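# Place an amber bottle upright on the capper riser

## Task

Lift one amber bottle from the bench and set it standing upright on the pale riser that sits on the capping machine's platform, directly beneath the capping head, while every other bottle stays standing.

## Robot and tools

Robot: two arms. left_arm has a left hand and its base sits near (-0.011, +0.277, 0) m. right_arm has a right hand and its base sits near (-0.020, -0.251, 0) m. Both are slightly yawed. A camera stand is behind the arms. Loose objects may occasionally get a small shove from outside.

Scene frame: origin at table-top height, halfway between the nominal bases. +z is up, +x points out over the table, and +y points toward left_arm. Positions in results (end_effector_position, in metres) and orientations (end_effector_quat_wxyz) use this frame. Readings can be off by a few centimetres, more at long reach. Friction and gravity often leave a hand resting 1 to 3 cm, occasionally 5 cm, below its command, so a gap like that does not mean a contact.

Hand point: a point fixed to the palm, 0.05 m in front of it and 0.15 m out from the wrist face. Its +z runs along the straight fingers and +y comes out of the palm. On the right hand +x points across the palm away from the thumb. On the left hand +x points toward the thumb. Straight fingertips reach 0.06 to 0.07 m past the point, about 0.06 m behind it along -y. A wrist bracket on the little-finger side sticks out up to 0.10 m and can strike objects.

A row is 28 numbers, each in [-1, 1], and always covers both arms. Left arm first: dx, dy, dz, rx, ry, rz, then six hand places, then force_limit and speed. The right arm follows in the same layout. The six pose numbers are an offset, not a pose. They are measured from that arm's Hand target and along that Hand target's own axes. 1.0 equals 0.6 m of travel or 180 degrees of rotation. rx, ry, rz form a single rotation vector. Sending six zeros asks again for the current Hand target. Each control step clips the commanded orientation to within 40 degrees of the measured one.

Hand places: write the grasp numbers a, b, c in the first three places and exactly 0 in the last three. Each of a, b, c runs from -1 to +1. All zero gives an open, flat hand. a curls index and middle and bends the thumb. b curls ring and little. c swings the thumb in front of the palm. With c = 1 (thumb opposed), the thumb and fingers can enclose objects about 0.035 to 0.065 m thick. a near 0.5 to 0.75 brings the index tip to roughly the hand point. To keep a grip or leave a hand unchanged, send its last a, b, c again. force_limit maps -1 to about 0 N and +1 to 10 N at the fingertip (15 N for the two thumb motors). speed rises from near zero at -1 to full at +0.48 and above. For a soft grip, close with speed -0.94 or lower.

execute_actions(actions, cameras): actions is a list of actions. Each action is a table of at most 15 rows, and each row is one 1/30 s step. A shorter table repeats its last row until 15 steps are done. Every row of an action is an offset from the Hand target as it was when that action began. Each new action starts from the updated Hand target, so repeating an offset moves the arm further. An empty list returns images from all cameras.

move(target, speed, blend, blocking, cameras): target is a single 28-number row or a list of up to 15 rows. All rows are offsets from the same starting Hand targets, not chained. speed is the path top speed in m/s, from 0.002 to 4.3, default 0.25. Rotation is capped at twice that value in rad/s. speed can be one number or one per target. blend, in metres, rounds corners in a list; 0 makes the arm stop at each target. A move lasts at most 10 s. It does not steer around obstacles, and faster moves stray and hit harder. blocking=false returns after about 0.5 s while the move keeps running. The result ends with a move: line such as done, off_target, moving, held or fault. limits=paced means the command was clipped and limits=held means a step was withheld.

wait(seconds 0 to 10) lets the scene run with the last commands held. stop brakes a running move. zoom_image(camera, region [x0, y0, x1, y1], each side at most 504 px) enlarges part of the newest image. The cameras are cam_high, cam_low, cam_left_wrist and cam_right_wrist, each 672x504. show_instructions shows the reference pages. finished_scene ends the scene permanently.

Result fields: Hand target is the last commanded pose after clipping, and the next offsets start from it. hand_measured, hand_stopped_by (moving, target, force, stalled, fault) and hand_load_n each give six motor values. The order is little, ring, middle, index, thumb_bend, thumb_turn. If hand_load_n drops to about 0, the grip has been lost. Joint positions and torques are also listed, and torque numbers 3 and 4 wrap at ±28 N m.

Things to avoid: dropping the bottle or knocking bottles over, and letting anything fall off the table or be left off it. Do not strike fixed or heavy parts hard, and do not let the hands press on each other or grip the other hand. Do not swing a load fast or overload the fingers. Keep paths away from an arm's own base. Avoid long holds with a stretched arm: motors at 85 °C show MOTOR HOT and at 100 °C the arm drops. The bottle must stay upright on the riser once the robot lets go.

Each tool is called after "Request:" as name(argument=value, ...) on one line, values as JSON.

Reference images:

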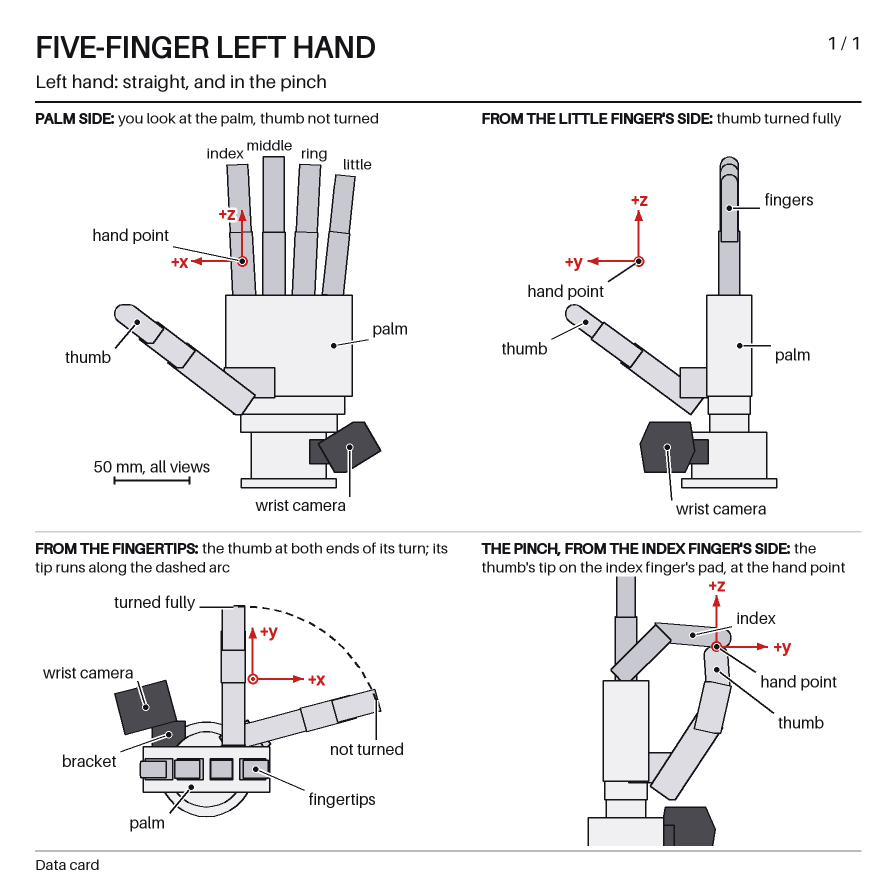

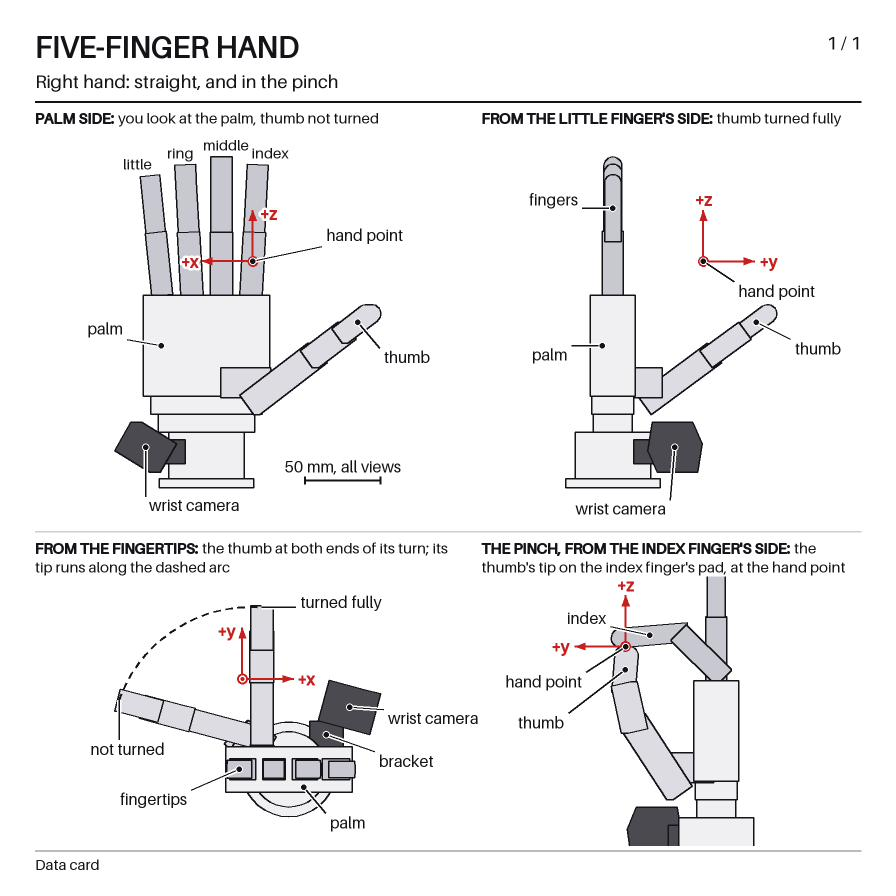

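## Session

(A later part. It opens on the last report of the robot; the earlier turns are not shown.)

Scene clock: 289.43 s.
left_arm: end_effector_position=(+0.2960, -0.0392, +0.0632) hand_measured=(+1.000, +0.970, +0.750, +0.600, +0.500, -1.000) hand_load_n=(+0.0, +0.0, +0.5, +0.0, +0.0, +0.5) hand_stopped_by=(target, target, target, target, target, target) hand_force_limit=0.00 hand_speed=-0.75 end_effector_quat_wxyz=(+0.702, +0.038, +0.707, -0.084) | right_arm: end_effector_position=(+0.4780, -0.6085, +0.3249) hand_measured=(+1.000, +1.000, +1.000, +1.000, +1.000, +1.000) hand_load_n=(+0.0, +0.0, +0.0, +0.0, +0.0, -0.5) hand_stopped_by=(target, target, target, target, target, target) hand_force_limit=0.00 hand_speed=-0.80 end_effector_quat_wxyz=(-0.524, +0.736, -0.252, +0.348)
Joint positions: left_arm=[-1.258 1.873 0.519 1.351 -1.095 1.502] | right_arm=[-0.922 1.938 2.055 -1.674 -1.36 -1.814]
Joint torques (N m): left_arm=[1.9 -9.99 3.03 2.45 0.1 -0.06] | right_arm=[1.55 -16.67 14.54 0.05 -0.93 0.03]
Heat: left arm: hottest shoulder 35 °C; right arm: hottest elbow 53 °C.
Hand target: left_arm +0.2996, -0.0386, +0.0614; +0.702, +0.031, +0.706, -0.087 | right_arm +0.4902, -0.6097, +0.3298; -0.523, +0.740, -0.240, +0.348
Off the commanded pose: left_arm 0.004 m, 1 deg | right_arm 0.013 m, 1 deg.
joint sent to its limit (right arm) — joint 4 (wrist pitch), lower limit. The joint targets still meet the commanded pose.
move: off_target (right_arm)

Request:
move(target=[0.0075,0.0005,0,0,0,0, 0.2,0,1,0,0,0, 0.0,-0.75, 0,0,0,0,0,0, 0,0,0,0,0,0, 0,-0.8], speed=0.05, cameras=["cam_high","cam_left_wrist"])

Request:
zoom_image(camera="cam_high", region=[310, 190, 375, 270])

Request:
zoom_image(camera="cam_left_wrist", region=[240, 80, 480, 340])

Scene clock: 290.93 s.
left_arm: end_effector_position=(+0.2958, -0.0388, +0.0599) hand_measured=(+1.000, +0.970, +0.750, +0.600, +0.500, -1.000) hand_load_n=(+0.0, +0.0, +0.0, +0.0, +0.0, +0.0) hand_stopped_by=(target, target, target, target, target, target) hand_force_limit=0.00 hand_speed=-0.75 end_effector_quat_wxyz=(+0.701, +0.039, +0.707, -0.083) | right_arm: end_effector_position=(+0.4780, -0.6085, +0.3249) hand_measured=(+1.000, +1.000, +1.000, +1.000, +1.000, +1.000) hand_load_n=(+0.0, +0.0, +0.0, +0.0, +0.0, +0.0) hand_stopped_by=(target, target, target, target, target, target) hand_force_limit=0.00 hand_speed=-0.80 end_effector_quat_wxyz=(-0.524, +0.736, -0.252, +0.348)
Joint positions: left_arm=[-1.258 1.884 0.519 1.358 -1.095 1.5] | right_arm=[-0.922 1.938 2.055 -1.674 -1.36 -1.814]
Joint torques (N m): left_arm=[1.61 -9.88 3.11 2.86 0.1 -0.09] | right_arm=[1.85 -16.79 14.45 0.01 -0.91 0.03]
Heat: left arm: hottest shoulder 35 °C; right arm: hottest elbow 53 °C.
Hand target: left_arm +0.2996, -0.0387, +0.0569; +0.702, +0.031, +0.706, -0.087 | right_arm +0.4902, -0.6097, +0.3298; -0.523, +0.740, -0.240, +0.348
Off the commanded pose: left_arm 0.005 m, 1 deg | right_arm 0.013 m, 1 deg.
joint sent to its limit (right arm) — joint 4 (wrist pitch), lower limit. The joint targets still meet the commanded pose.
move: off_target (right_arm)
camera_calibration:
cam_left_wrist: T_world_to_cam=[[-0.130497, -0.967476, -0.216706, 0.0220099], [-0.434477, 0.252274, -0.864632, 0.196392], [0.891179, -0.0186783, -0.453267, -0.119504], [0, 0, 0, 1]] pos_world=[0.1947, -0.0304826, 0.120409]
Images, in order (width x height): cam_high 672x504, cam_left_wrist 672x504.

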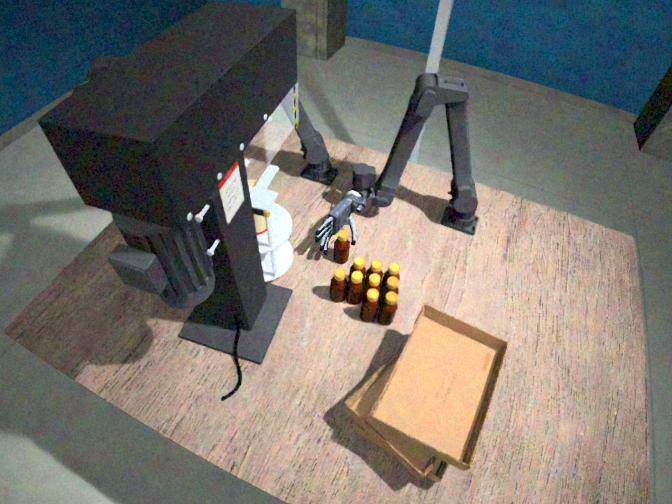

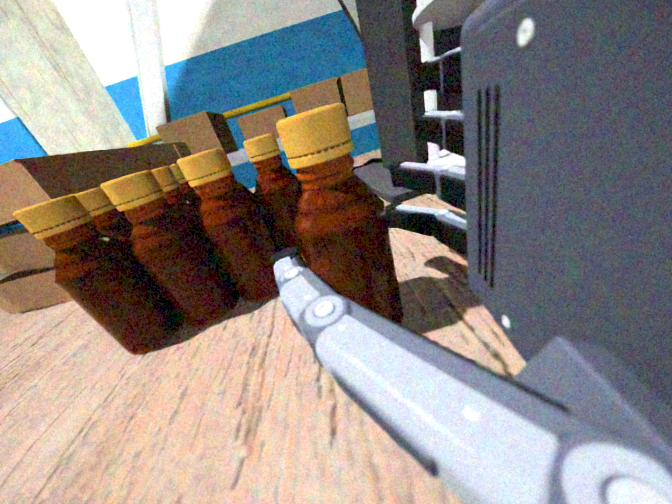

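Scaled by 6.300 from the camera's 672x504 image, which has a finer 960x720 frame.

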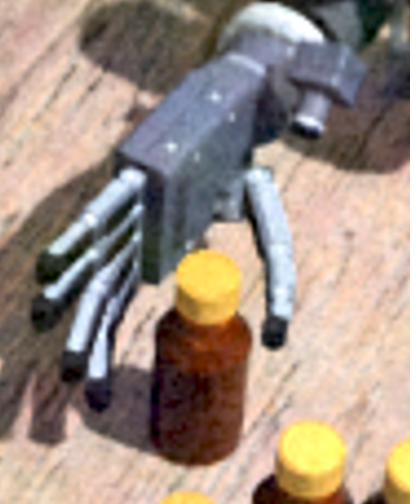

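Scaled by 1.938 from the camera's 672x504 image, which has a finer 960x720 frame.

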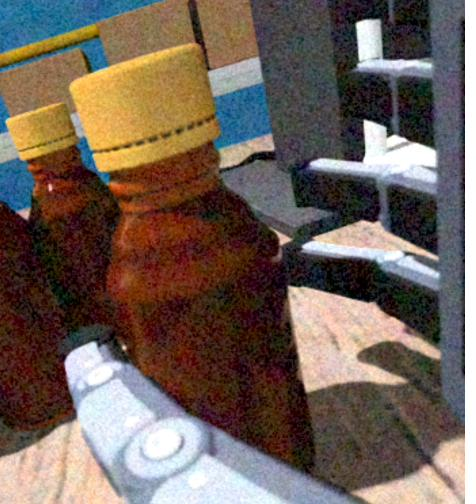

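Request:
move(target=[[0.006,0.0004,0,0,0,0, 0.2,0,1,0,0,0, 0.0,-0.75, 0,0,0,0,0,0, 0,0,0,0,0,0, 0,-0.8],[0.006,0.0004,0,0,0,0, 0.62,0,1,0,0,0, 0.0,-0.9, 0,0,0,0,0,0, 0,0,0,0,0,0, 0,-0.8]], speed=0.05, cameras=["cam_high","cam_left_wrist"])

Request:
zoom_image(camera="cam_high", region=[310, 190, 375, 270])

Request:
zoom_image(camera="cam_left_wrist", region=[240, 80, 480, 340])

Scene clock: 296.77 s.
left_arm: end_effector_position=(+0.2958, -0.0386, +0.0561) hand_measured=(+1.000, +0.908, +0.288, +0.296, +0.334, -1.000) hand_load_n=(+0.0, +0.0, +6.0, +4.0, +11.5, +0.0) hand_stopped_by=(target, target, force, force, force, target) hand_force_limit=0.00 hand_speed=-0.90 end_effector_quat_wxyz=(+0.701, +0.038, +0.707, -0.085) | right_arm: end_effector_position=(+0.4780, -0.6085, +0.3249) hand_measured=(+1.000, +1.000, +1.000, +1.000, +1.000, +1.000) hand_load_n=(+0.0, +0.0, +0.0, +0.0, +0.0, +0.0) hand_stopped_by=(target, target, target, target, target, target) hand_force_limit=0.00 hand_speed=-0.80 end_effector_quat_wxyz=(-0.524, +0.736, -0.252, +0.348)
Joint positions: left_arm=[-1.257 1.898 0.519 1.372 -1.094 1.498] | right_arm=[-0.922 1.938 2.055 -1.674 -1.36 -1.814]
Joint torques (N m): left_arm=[2.02 -9.58 3.23 2.71 0.04 -0.04] | right_arm=[2.08 -16.38 14.48 0.02 -0.9 0.04]
Heat: left arm: hottest shoulder 35 °C; right arm: hottest elbow 53 °C.
Hand target: left_arm +0.2996, -0.0387, +0.0532; +0.702, +0.031, +0.706, -0.087 | right_arm +0.4902, -0.6097, +0.3298; -0.523, +0.740, -0.240, +0.348
Off the commanded pose: left_arm 0.005 m, 1 deg | right_arm 0.013 m, 1 deg.
joint sent to its limit (right arm) — joint 4 (wrist pitch), lower limit. The joint targets still meet the commanded pose.
move: off_target (right_arm)
camera_calibration:
cam_left_wrist: T_world_to_cam=[[-0.131635, -0.96781, -0.214512, 0.0216306], [-0.434529, 0.250832, -0.865025, 0.19299], [0.890986, -0.0206559, -0.45356, -0.121208], [0, 0, 0, 1]] pos_world=[0.194702, -0.0299775, 0.116606]
Images, in order (width x height): cam_high 672x504, cam_left_wrist 672x504.

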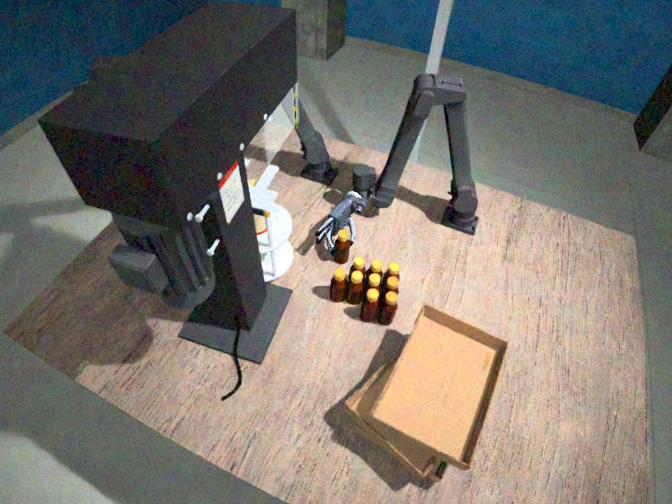

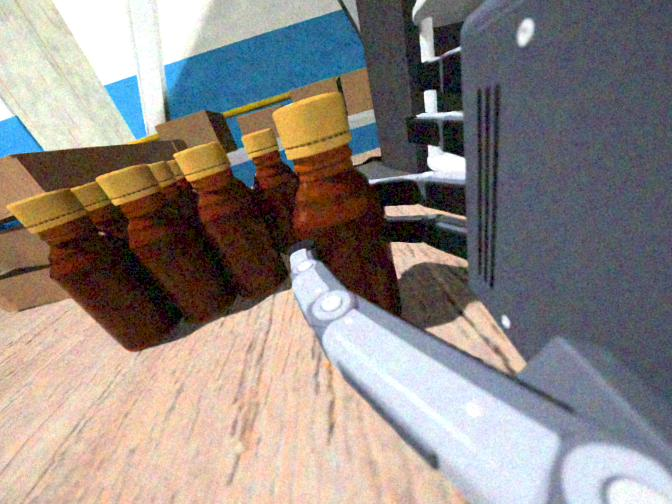

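Scaled by 6.300 from the camera's 672x504 image, which has a finer 960x720 frame.

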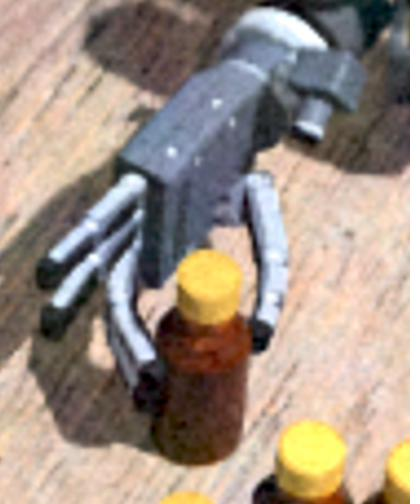

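Scaled by 1.938 from the camera's 672x504 image, which has a finer 960x720 frame.

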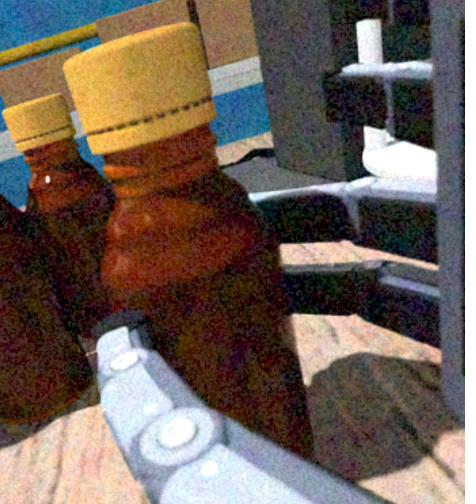

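Request:
move(target=[[0,0,0,0,0,0, 0.2,0,1,0,0,0, 0.0,-0.75, 0,0,0,0,0,0, 0,0,0,0,0,0, 0,-0.8],[-0.0167,-0.001,0,0,0,0, 0.2,0,1,0,0,0, 0.0,-0.75, 0,0,0,0,0,0, 0,0,0,0,0,0, 0,-0.8]], speed=0.05)

Scene clock: 302.53 s.
left_arm: end_effector_position=(+0.2961, -0.0391, +0.0597) hand_measured=(+1.000, +0.970, +0.750, +0.600, +0.500, -1.000) hand_load_n=(+0.0, +0.0, -0.5, +0.0, +0.0, +0.5) hand_stopped_by=(target, target, target, target, target, target) hand_force_limit=0.00 hand_speed=-0.75 end_effector_quat_wxyz=(+0.701, +0.037, +0.707, -0.086) | right_arm: end_effector_position=(+0.4780, -0.6085, +0.3249) hand_measured=(+1.000, +1.000, +1.000, +1.000, +1.000, +1.000) hand_load_n=(+0.0, +0.0, +0.0, +0.0, +0.0, +0.0) hand_stopped_by=(target, target, target, target, target, target) hand_force_limit=0.00 hand_speed=-0.80 end_effector_quat_wxyz=(-0.524, +0.736, -0.252, +0.348)
Joint positions: left_arm=[-1.257 1.886 0.519 1.365 -1.093 1.498] | right_arm=[-0.922 1.938 2.055 -1.674 -1.36 -1.814]
Joint torques (N m): left_arm=[1.9 -12.22 2.89 1.58 0.05 -0.01] | right_arm=[1.85 -16.67 14.49 -0.02 -0.91 0.03]
Heat: left arm: hottest shoulder 35 °C; right arm: hottest elbow 54 °C.
Hand target: left_arm +0.2996, -0.0385, +0.0633; +0.702, +0.031, +0.706, -0.087 | right_arm +0.4902, -0.6097, +0.3298; -0.523, +0.740, -0.240, +0.348
Off the commanded pose: left_arm 0.005 m, 1 deg | right_arm 0.013 m, 1 deg.
joint sent to its limit (right arm) — joint 4 (wrist pitch), lower limit. The joint targets still meet the commanded pose.
move: off_target (right_arm)

Request:
move(target=[[0,0,0,0,0,0, 0.62,0,1,0,0,0, 0.0,-0.9, 0,0,0,0,0,0, 0,0,0,0,0,0, 0,-0.8],[-0.1,-0.005,0,0,0,0, 0.62,0,1,0,0,0, 0.0,-0.9, 0,0,0,0,0,0, 0,0,0,0,0,0, 0,-0.8]], speed=0.08, cameras=["cam_high","cam_left_wrist"])

Request:
zoom_image(camera="cam_left_wrist", region=[240, 80, 480, 340])

Request:
zoom_image(camera="cam_high", region=[310, 180, 375, 260])

Scene clock: 306.83 s.
left_arm: end_effector_position=(+0.2969, -0.0400, +0.1149) hand_measured=(+1.000, +0.908, +0.288, +0.294, +0.334, -1.000) hand_load_n=(+0.0, +0.0, +5.5, +4.0, +11.5, +1.5) hand_stopped_by=(target, target, force, force, force, target) hand_force_limit=0.00 hand_speed=-0.90 end_effector_quat_wxyz=(+0.699, +0.037, +0.709, -0.085) | right_arm: end_effector_position=(+0.4780, -0.6085, +0.3249) hand_measured=(+1.000, +1.000, +1.000, +1.000, +1.000, +1.000) hand_load_n=(+0.0, +0.0, +0.0, -0.5, +0.0, +0.0) hand_stopped_by=(target, target, target, target, target, target) hand_force_limit=0.00 hand_speed=-0.80 end_effector_quat_wxyz=(-0.524, +0.736, -0.252, +0.348)
Joint positions: left_arm=[-1.255 1.667 0.519 1.132 -1.093 1.489] | right_arm=[-0.922 1.938 2.055 -1.674 -1.36 -1.814]
Joint torques (N m): left_arm=[2.08 -11.75 4.12 1.88 0.08 0.06] | right_arm=[1.85 -16.32 14.42 -0.02 -0.92 0.03]
Heat: left arm: hottest shoulder 35 °C; right arm: hottest elbow 54 °C.
Hand target: left_arm +0.2999, -0.0368, +0.1234; +0.702, +0.031, +0.706, -0.087 | right_arm +0.4902, -0.6097, +0.3298; -0.523, +0.740, -0.240, +0.348
Off the commanded pose: left_arm 0.009 m, 1 deg | right_arm 0.013 m, 1 deg.
joint sent to its limit (right arm) — joint 4 (wrist pitch), lower limit. The joint targets still meet the commanded pose.
move: off_target (right_arm)
camera_calibration:
cam_left_wrist: T_world_to_cam=[[-0.131393, -0.968179, -0.212991, 0.0328196], [-0.438559, 0.249455, -0.863388, 0.245585], [0.889046, -0.0200342, -0.45738, -0.0944706], [0, 0, 0, 1]] pos_world=[0.196004, -0.0313797, 0.175816]
Images, in order (width x height): cam_high 672x504, cam_left_wrist 672x504.

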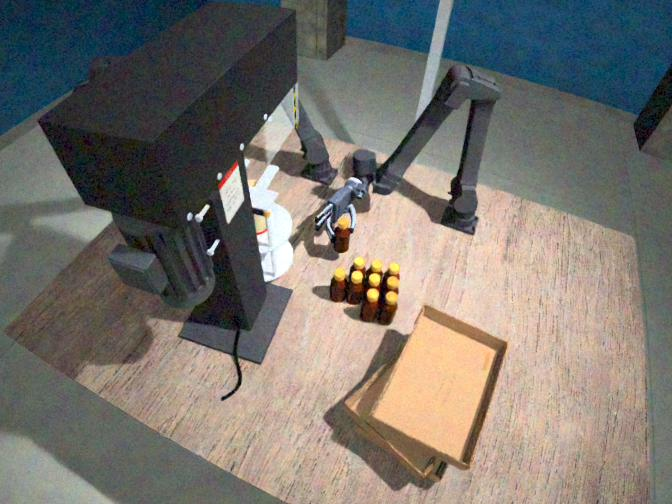

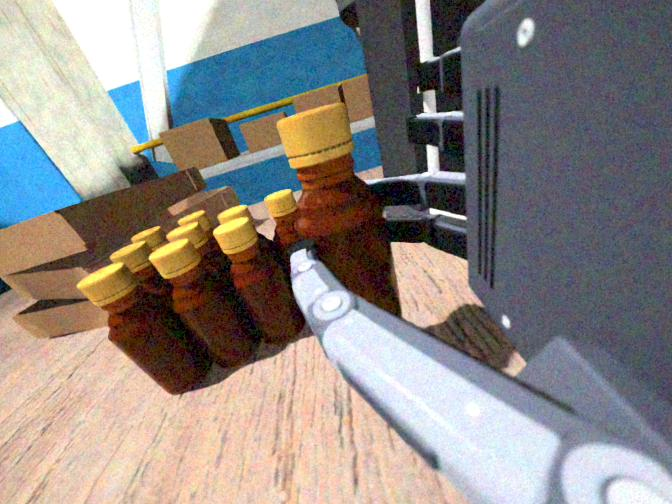

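Scaled by 1.938 from the camera's 672x504 image, which has a finer 960x720 frame.

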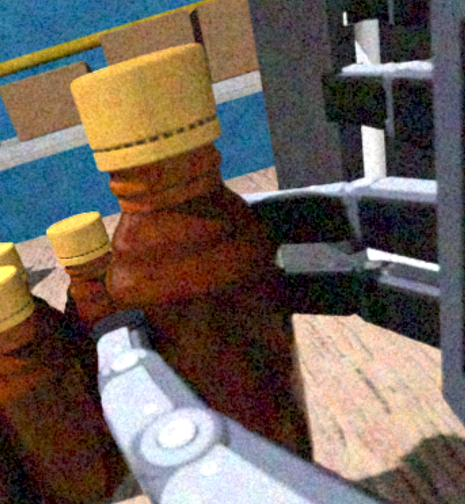

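Scaled by 6.300 from the camera's 672x504 image, which has a finer 960x720 frame.

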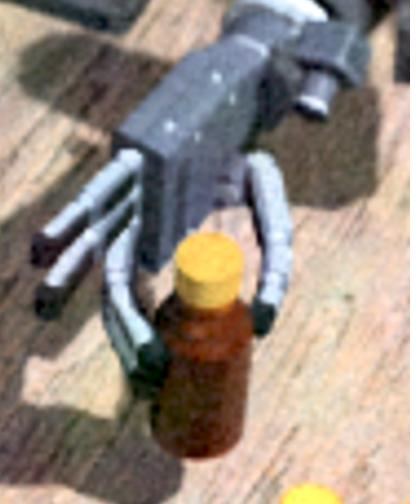

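Request:
move(target=[[-0.2588,-0.0383,-0.0218,0.01,0,0, 0.62,0,1,0,0,0, 0.0,-0.9, 0,0,0,0,0,0, 0,0,0,0,0,0, 0,-0.8],[-0.447,-0.1947,-0.0063,0.035,-0.004,-0.009, 0.62,0,1,0,0,0, 0.0,-0.9, 0,0,0,0,0,0, 0,0,0,0,0,0, 0,-0.8],[-0.4813,-0.3913,0.0857,0.0576,-0.0071,-0.0161, 0.62,0,1,0,0,0, 0.0,-0.9, 0,0,0,0,0,0, 0,0,0,0,0,0, 0,-0.8]], speed=0.13, blend=[0.03,0.03,0], cameras=["all"])

Request:
zoom_image(camera="cam_low", region=[280, 140, 350, 240])

Request:
zoom_image(camera="cam_high", region=[235, 120, 295, 200])

Request:
zoom_image(camera="cam_left_wrist", region=[180, 100, 440, 360])

Request:
zoom_image(camera="cam_right_wrist", region=[140, 250, 320, 430])

Scene clock: 314.37 s.
left_arm: end_effector_position=(+0.3071, -0.2459, +0.3880) hand_measured=(+1.000, +0.908, +0.288, +0.294, +0.334, -1.000) hand_load_n=(+0.0, +0.0, +6.0, +4.0, +11.0, +1.5) hand_stopped_by=(target, target, force, force, force, target) hand_force_limit=0.00 hand_speed=-0.90 end_effector_quat_wxyz=(+0.691, +0.101, +0.700, -0.147) | right_arm: end_effector_position=(+0.4780, -0.6085, +0.3249) hand_measured=(+1.000, +1.000, +1.000, +1.000, +1.000, +1.000) hand_load_n=(+0.0, +0.0, +0.0, +0.0, +0.0, +0.0) hand_stopped_by=(target, target, target, target, target, target) hand_force_limit=0.00 hand_speed=-0.80 end_effector_quat_wxyz=(-0.524, +0.736, -0.252, +0.348)
Joint positions: left_arm=[-1.336 1.537 1.304 0.232 -0.994 1.504] | right_arm=[-0.922 1.938 2.055 -1.674 -1.36 -1.814]
Joint torques (N m): left_arm=[1.61 -14.04 16.35 2.02 0.06 0.12] | right_arm=[1.9 -16.5 14.49 -0.03 -0.91 0.01]
Heat: left arm: hottest shoulder 35 °C; right arm: hottest elbow 54 °C.
Hand target: left_arm +0.3152, -0.2536, +0.4298; +0.702, +0.076, +0.688, -0.168 | right_arm +0.4902, -0.6097, +0.3298; -0.523, +0.740, -0.240, +0.348
Off the commanded pose: left_arm 0.043 m, 4 deg | right_arm 0.013 m, 1 deg.
joint sent to its limit (right arm) — joint 4 (wrist pitch), lower limit. The joint targets still meet the commanded pose.
move: off_target (left_arm, right_arm)
camera_calibration:
cam_left_wrist: T_world_to_cam=[[-0.301175, -0.929254, -0.213966, -0.0449226], [-0.380537, 0.322867, -0.866573, 0.538852], [0.874348, -0.179568, -0.450855, -0.0200641], [0, 0, 0, 1]] pos_world=[0.209067, -0.219325, 0.448296]
cam_right_wrist: T_world_to_cam=[[0.180782, -0.54528, -0.818527, -0.154852], [-0.909318, 0.224464, -0.350366, 0.684403], [0.374778, 0.807642, -0.455254, 0.567531], [0, 0, 0, 1]] pos_world=[0.437637, -0.696424, 0.371412]

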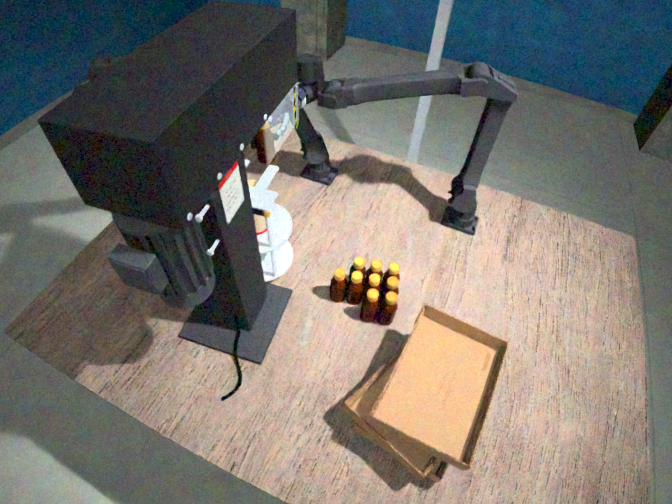

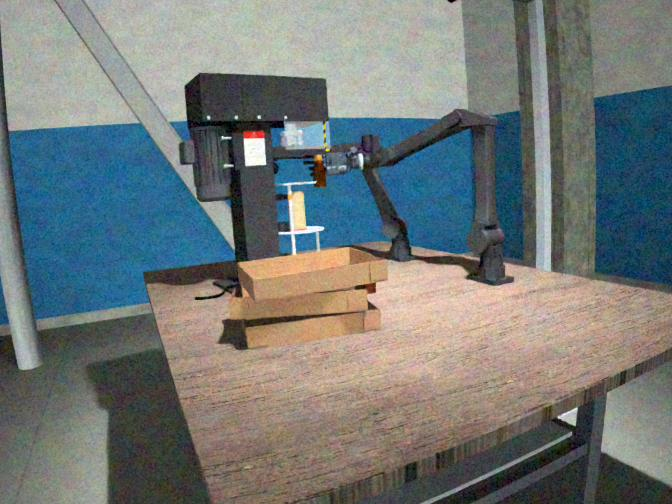

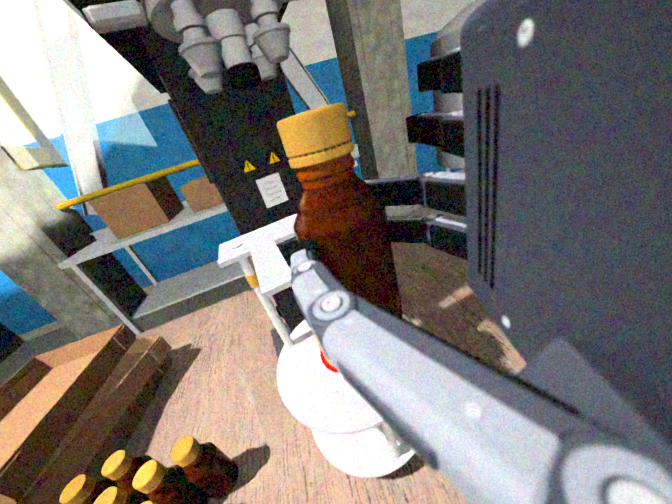

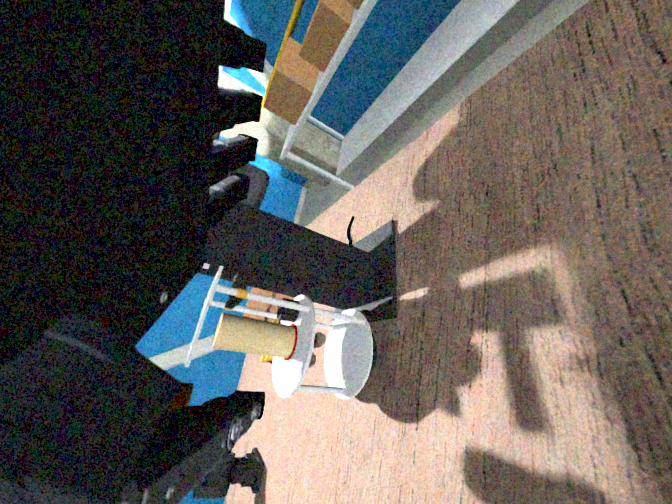

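Scaled by 5.040 from the camera's 672x504 image, which has a finer 960x720 frame.

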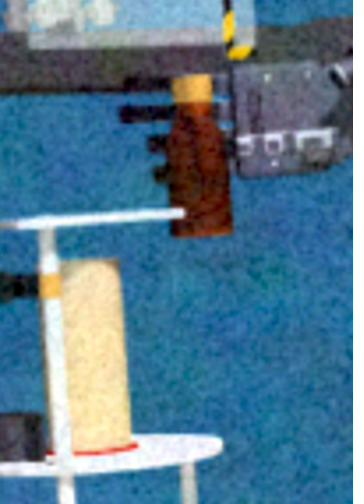

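Scaled by 6.300 from the camera's 672x504 image, which has a finer 960x720 frame.

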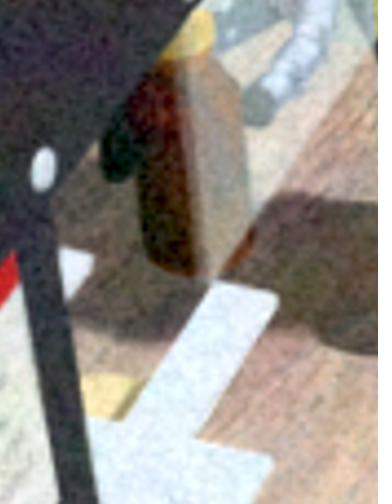

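Scaled by 1.938 from the camera's 672x504 image, which has a finer 960x720 frame.

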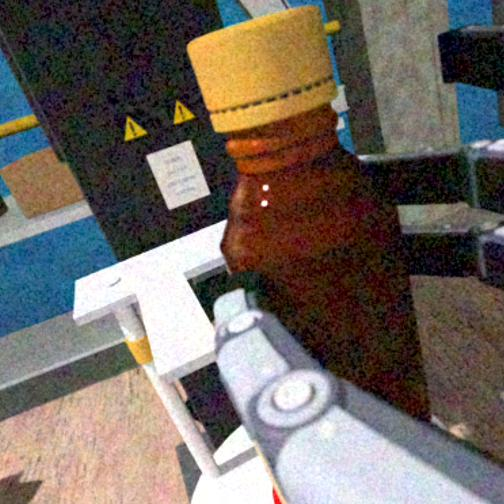

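Scaled by 2.800 from the camera's 672x504 image, which has a finer 960x720 frame.

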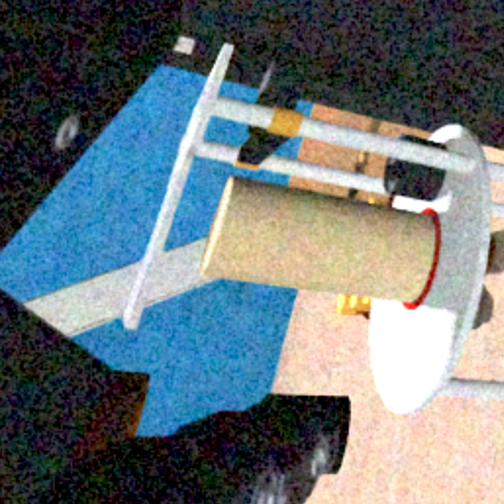

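Request:
move(target=[0,0.03,0.0597,0,0,0, 0.62,0,1,0,0,0, 0.0,-0.9, 0,0,0,0,0,0, 0,0,0,0,0,0, 0,-0.8], speed=0.04, cameras=["all"])

Request:
zoom_image(camera="cam_low", region=[280, 140, 350, 240])

Request:
zoom_image(camera="cam_high", region=[235, 120, 295, 200])

Request:
zoom_image(camera="cam_left_wrist", region=[180, 100, 440, 360])

Request:
zoom_image(camera="cam_right_wrist", region=[140, 250, 320, 430])

Scene clock: 321.20 s.
left_arm: end_effector_position=(+0.3471, -0.2402, +0.3855) hand_measured=(+1.000, +0.908, +0.288, +0.294, +0.334, -1.000) hand_load_n=(+0.0, +0.0, +6.0, +3.5, +11.5, +1.5) hand_stopped_by=(target, target, force, force, force, target) hand_force_limit=0.00 hand_speed=-0.90 end_effector_quat_wxyz=(+0.690, +0.100, +0.702, -0.146) | right_arm: end_effector_position=(+0.4780, -0.6085, +0.3249) hand_measured=(+1.000, +1.000, +1.000, +1.000, +1.000, +1.000) hand_load_n=(-0.5, +0.0, +0.0, +0.0, +0.0, +0.0) hand_stopped_by=(target, target, target, target, target, target) hand_force_limit=0.00 hand_speed=-0.80 end_effector_quat_wxyz=(-0.524, +0.736, -0.252, +0.348)
Joint positions: left_arm=[-1.26 1.551 1.319 0.222 -0.921 1.495] | right_arm=[-0.922 1.938 2.055 -1.674 -1.36 -1.814]
Joint torques (N m): left_arm=[1.49 -14.1 16.29 2.18 0.06 0.09] | right_arm=[1.61 -16.44 14.43 -0.01 -0.92 0.02]
Heat: left arm: hottest elbow 36 °C; right arm: hottest elbow 54 °C.
Hand target: left_arm +0.3551, -0.2490, +0.4288; +0.702, +0.076, +0.688, -0.168 | right_arm +0.4902, -0.6097, +0.3298; -0.523, +0.740, -0.240, +0.348
Off the commanded pose: left_arm 0.045 m, 4 deg | right_arm 0.013 m, 1 deg.
joint sent to its limit (right arm) — joint 4 (wrist pitch), lower limit. The joint targets still meet the commanded pose.
move: off_target (left_arm, right_arm)
camera_calibration:
cam_left_wrist: T_world_to_cam=[[-0.299576, -0.929841, -0.21366, -0.0289624], [-0.386632, 0.323051, -0.863802, 0.551131], [0.872221, -0.176166, -0.456284, -0.0514287], [0, 0, 0, 1]] pos_world=[0.249266, -0.214034, 0.446414]
cam_right_wrist: T_world_to_cam=[[0.180782, -0.54528, -0.818527, -0.154852], [-0.909318, 0.224464, -0.350366, 0.684403], [0.374778, 0.807642, -0.455254, 0.567531], [0, 0, 0, 1]] pos_world=[0.437637, -0.696424, 0.371412]

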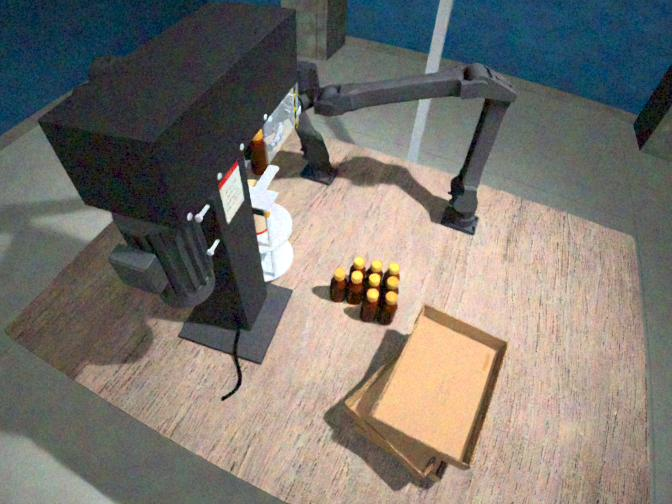

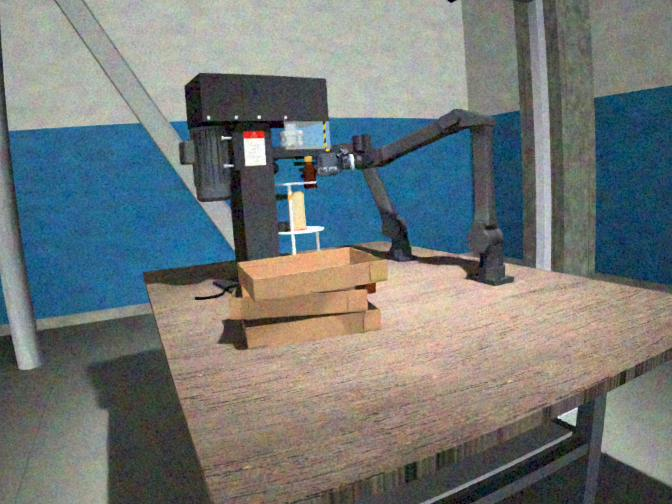

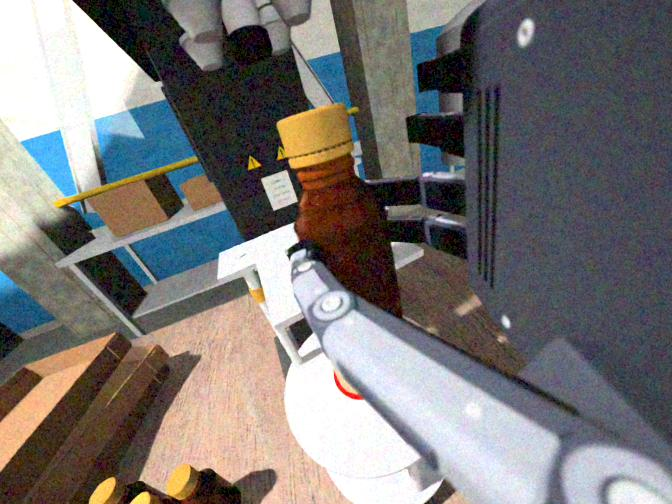

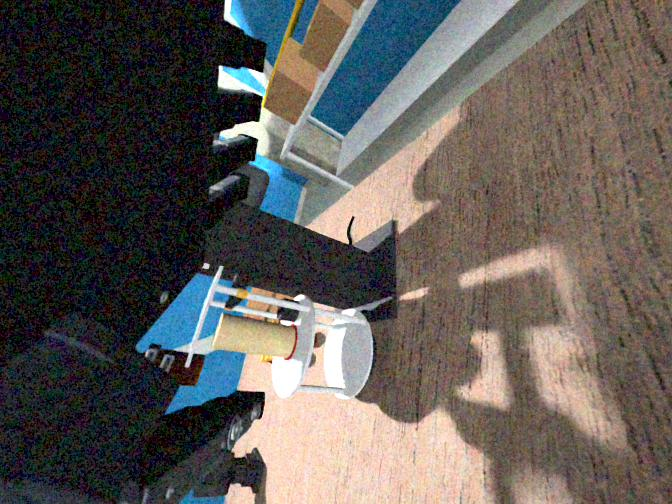

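Scaled by 5.040 from the camera's 672x504 image, which has a finer 960x720 frame.

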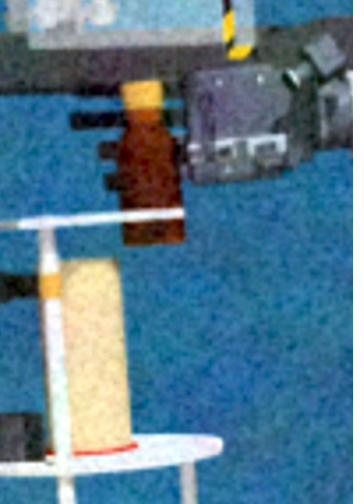

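Scaled by 6.300 from the camera's 672x504 image, which has a finer 960x720 frame.

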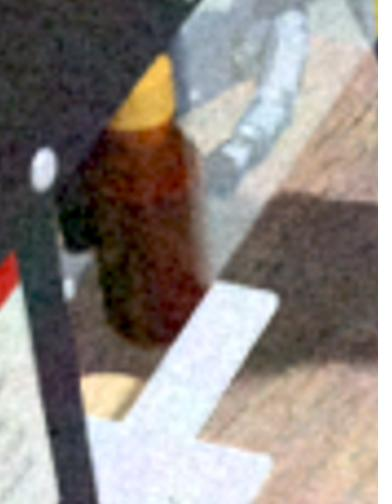

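Scaled by 1.938 from the camera's 672x504 image, which has a finer 960x720 frame.

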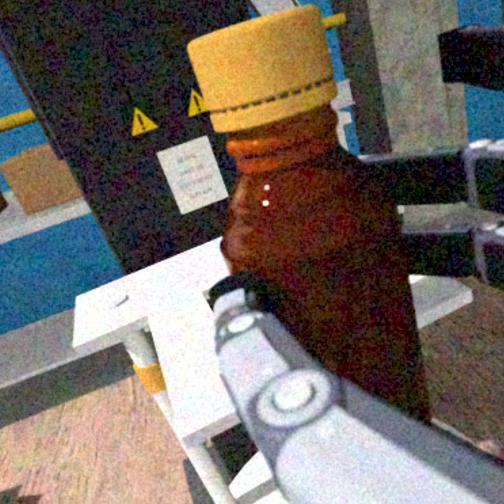

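Scaled by 2.800 from the camera's 672x504 image, which has a finer 960x720 frame.

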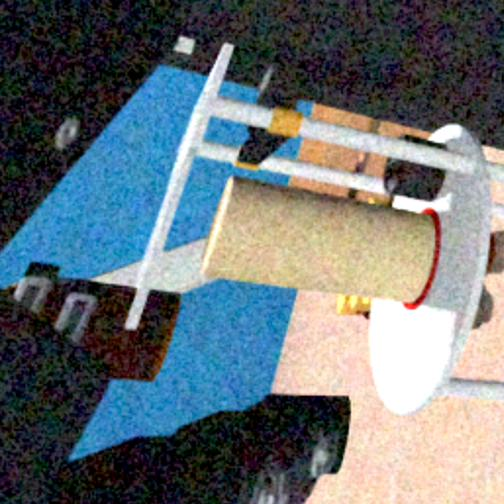

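Request:
move(target=[0,0.033,0.067,0,0,0,0.62,0,1,0,0,0,0.0,-0.9,0,0,0,0,0,0,0,0,0,0,0,0,0,-0.8], speed=0.04, cameras=["all"])

Scene clock: 328.90 s.
left_arm: end_effector_position=(+0.3908, -0.2356, +0.3823) hand_measured=(+1.000, +0.908, +0.288, +0.294, +0.334, -1.000) hand_load_n=(+0.0, +0.0, +6.0, +4.0, +11.5, +1.5) hand_stopped_by=(target, target, force, force, force, target) hand_force_limit=0.00 hand_speed=-0.90 end_effector_quat_wxyz=(+0.687, +0.099, +0.705, -0.146) | right_arm: end_effector_position=(+0.4780, -0.6085, +0.3249) hand_measured=(+1.000, +1.000, +1.000, +1.000, +1.000, +1.000) hand_load_n=(+0.0, +0.0, +0.0, +0.0, +0.0, +0.0) hand_stopped_by=(target, target, target, target, target, target) hand_force_limit=0.00 hand_speed=-0.80 end_effector_quat_wxyz=(-0.524, +0.736, -0.252, +0.348)
Joint positions: left_arm=[-1.179 1.578 1.348 0.211 -0.84 1.487] | right_arm=[-0.922 1.938 2.055 -1.674 -1.36 -1.814]
Joint torques (N m): left_arm=[2.02 -14.8 16.54 2.37 0.05 0.11] | right_arm=[1.79 -16.62 14.46 -0.01 -0.92 0.02]
Heat: left arm: hottest elbow 38 °C; right arm: hottest elbow 54 °C.
Hand target: left_arm +0.3996, -0.2440, +0.4282; +0.702, +0.075, +0.688, -0.168 | right_arm +0.4902, -0.6097, +0.3298; -0.523, +0.740, -0.240, +0.348
Off the commanded pose: left_arm 0.047 m, 4 deg | right_arm 0.013 m, 1 deg.
joint sent to its limit (right arm) — joint 4 (wrist pitch), lower limit. The joint targets still meet the commanded pose.
move: off_target (left_arm, right_arm)
camera_calibration:
cam_left_wrist: T_world_to_cam=[[-0.300647, -0.929996, -0.21147, -0.0128082], [-0.392974, 0.322826, -0.86102, 0.565077], [0.869013, -0.175761, -0.46252, -0.0864913], [0, 0, 0, 1]] pos_world=[0.293372, -0.209535, 0.44383]
cam_right_wrist: T_world_to_cam=[[0.180782, -0.54528, -0.818527, -0.154852], [-0.909318, 0.224464, -0.350366, 0.684403], [0.374778, 0.807642, -0.455254, 0.567531], [0, 0, 0, 1]] pos_world=[0.437637, -0.696424, 0.371412]

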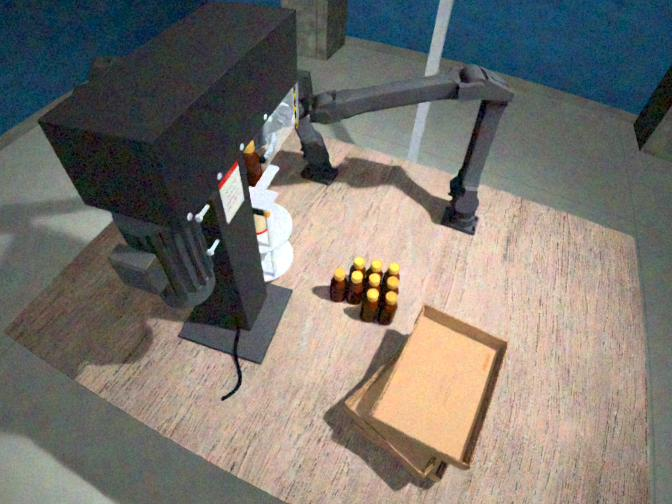

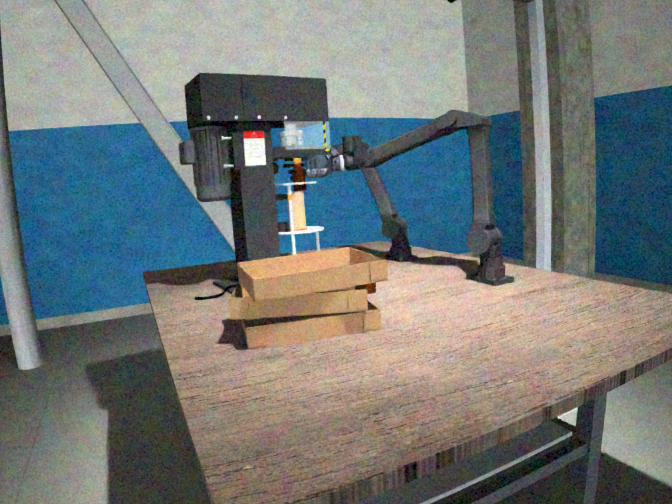

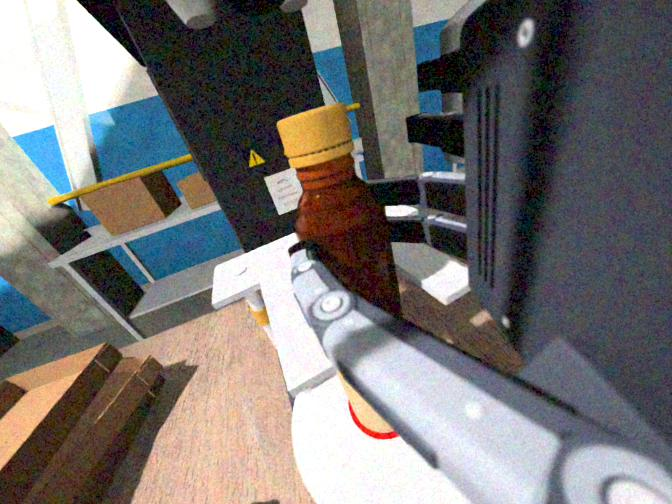

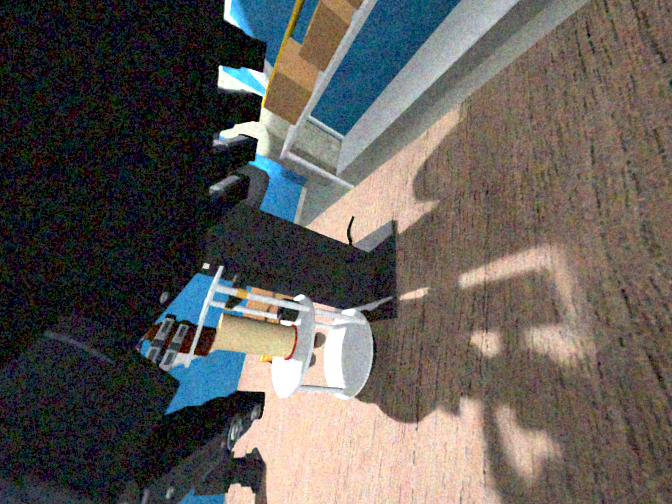

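Request:
zoom_image(camera="cam_low", region=[280, 140, 350, 240])

Request:
zoom_image(camera="cam_high", region=[235, 120, 295, 200])

Request:
zoom_image(camera="cam_left_wrist", region=[200, 100, 460, 440])

Request:
zoom_image(camera="cam_right_wrist", region=[120, 250, 320, 430])

Scaled by 5.040 from the camera's 672x504 image, which has a finer 960x720 frame.

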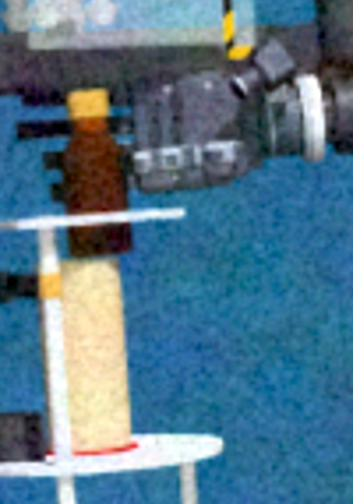

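Scaled by 6.300 from the camera's 672x504 image, which has a finer 960x720 frame.

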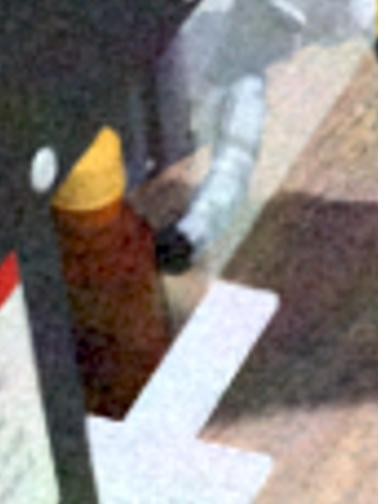

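Scaled by 1.482 from the camera's 672x504 image, which has a finer 960x720 frame.

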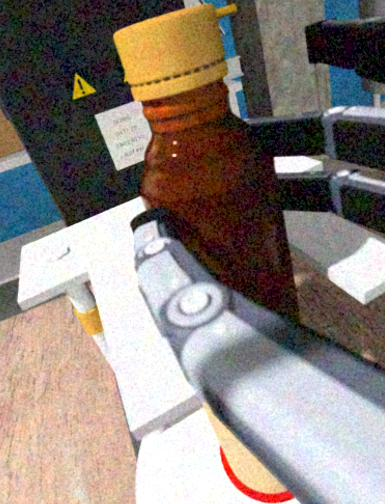

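Scaled by 2.520 from the camera's 672x504 image, which has a finer 960x720 frame.

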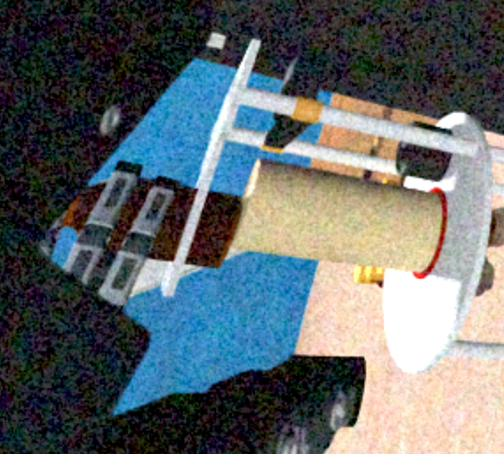

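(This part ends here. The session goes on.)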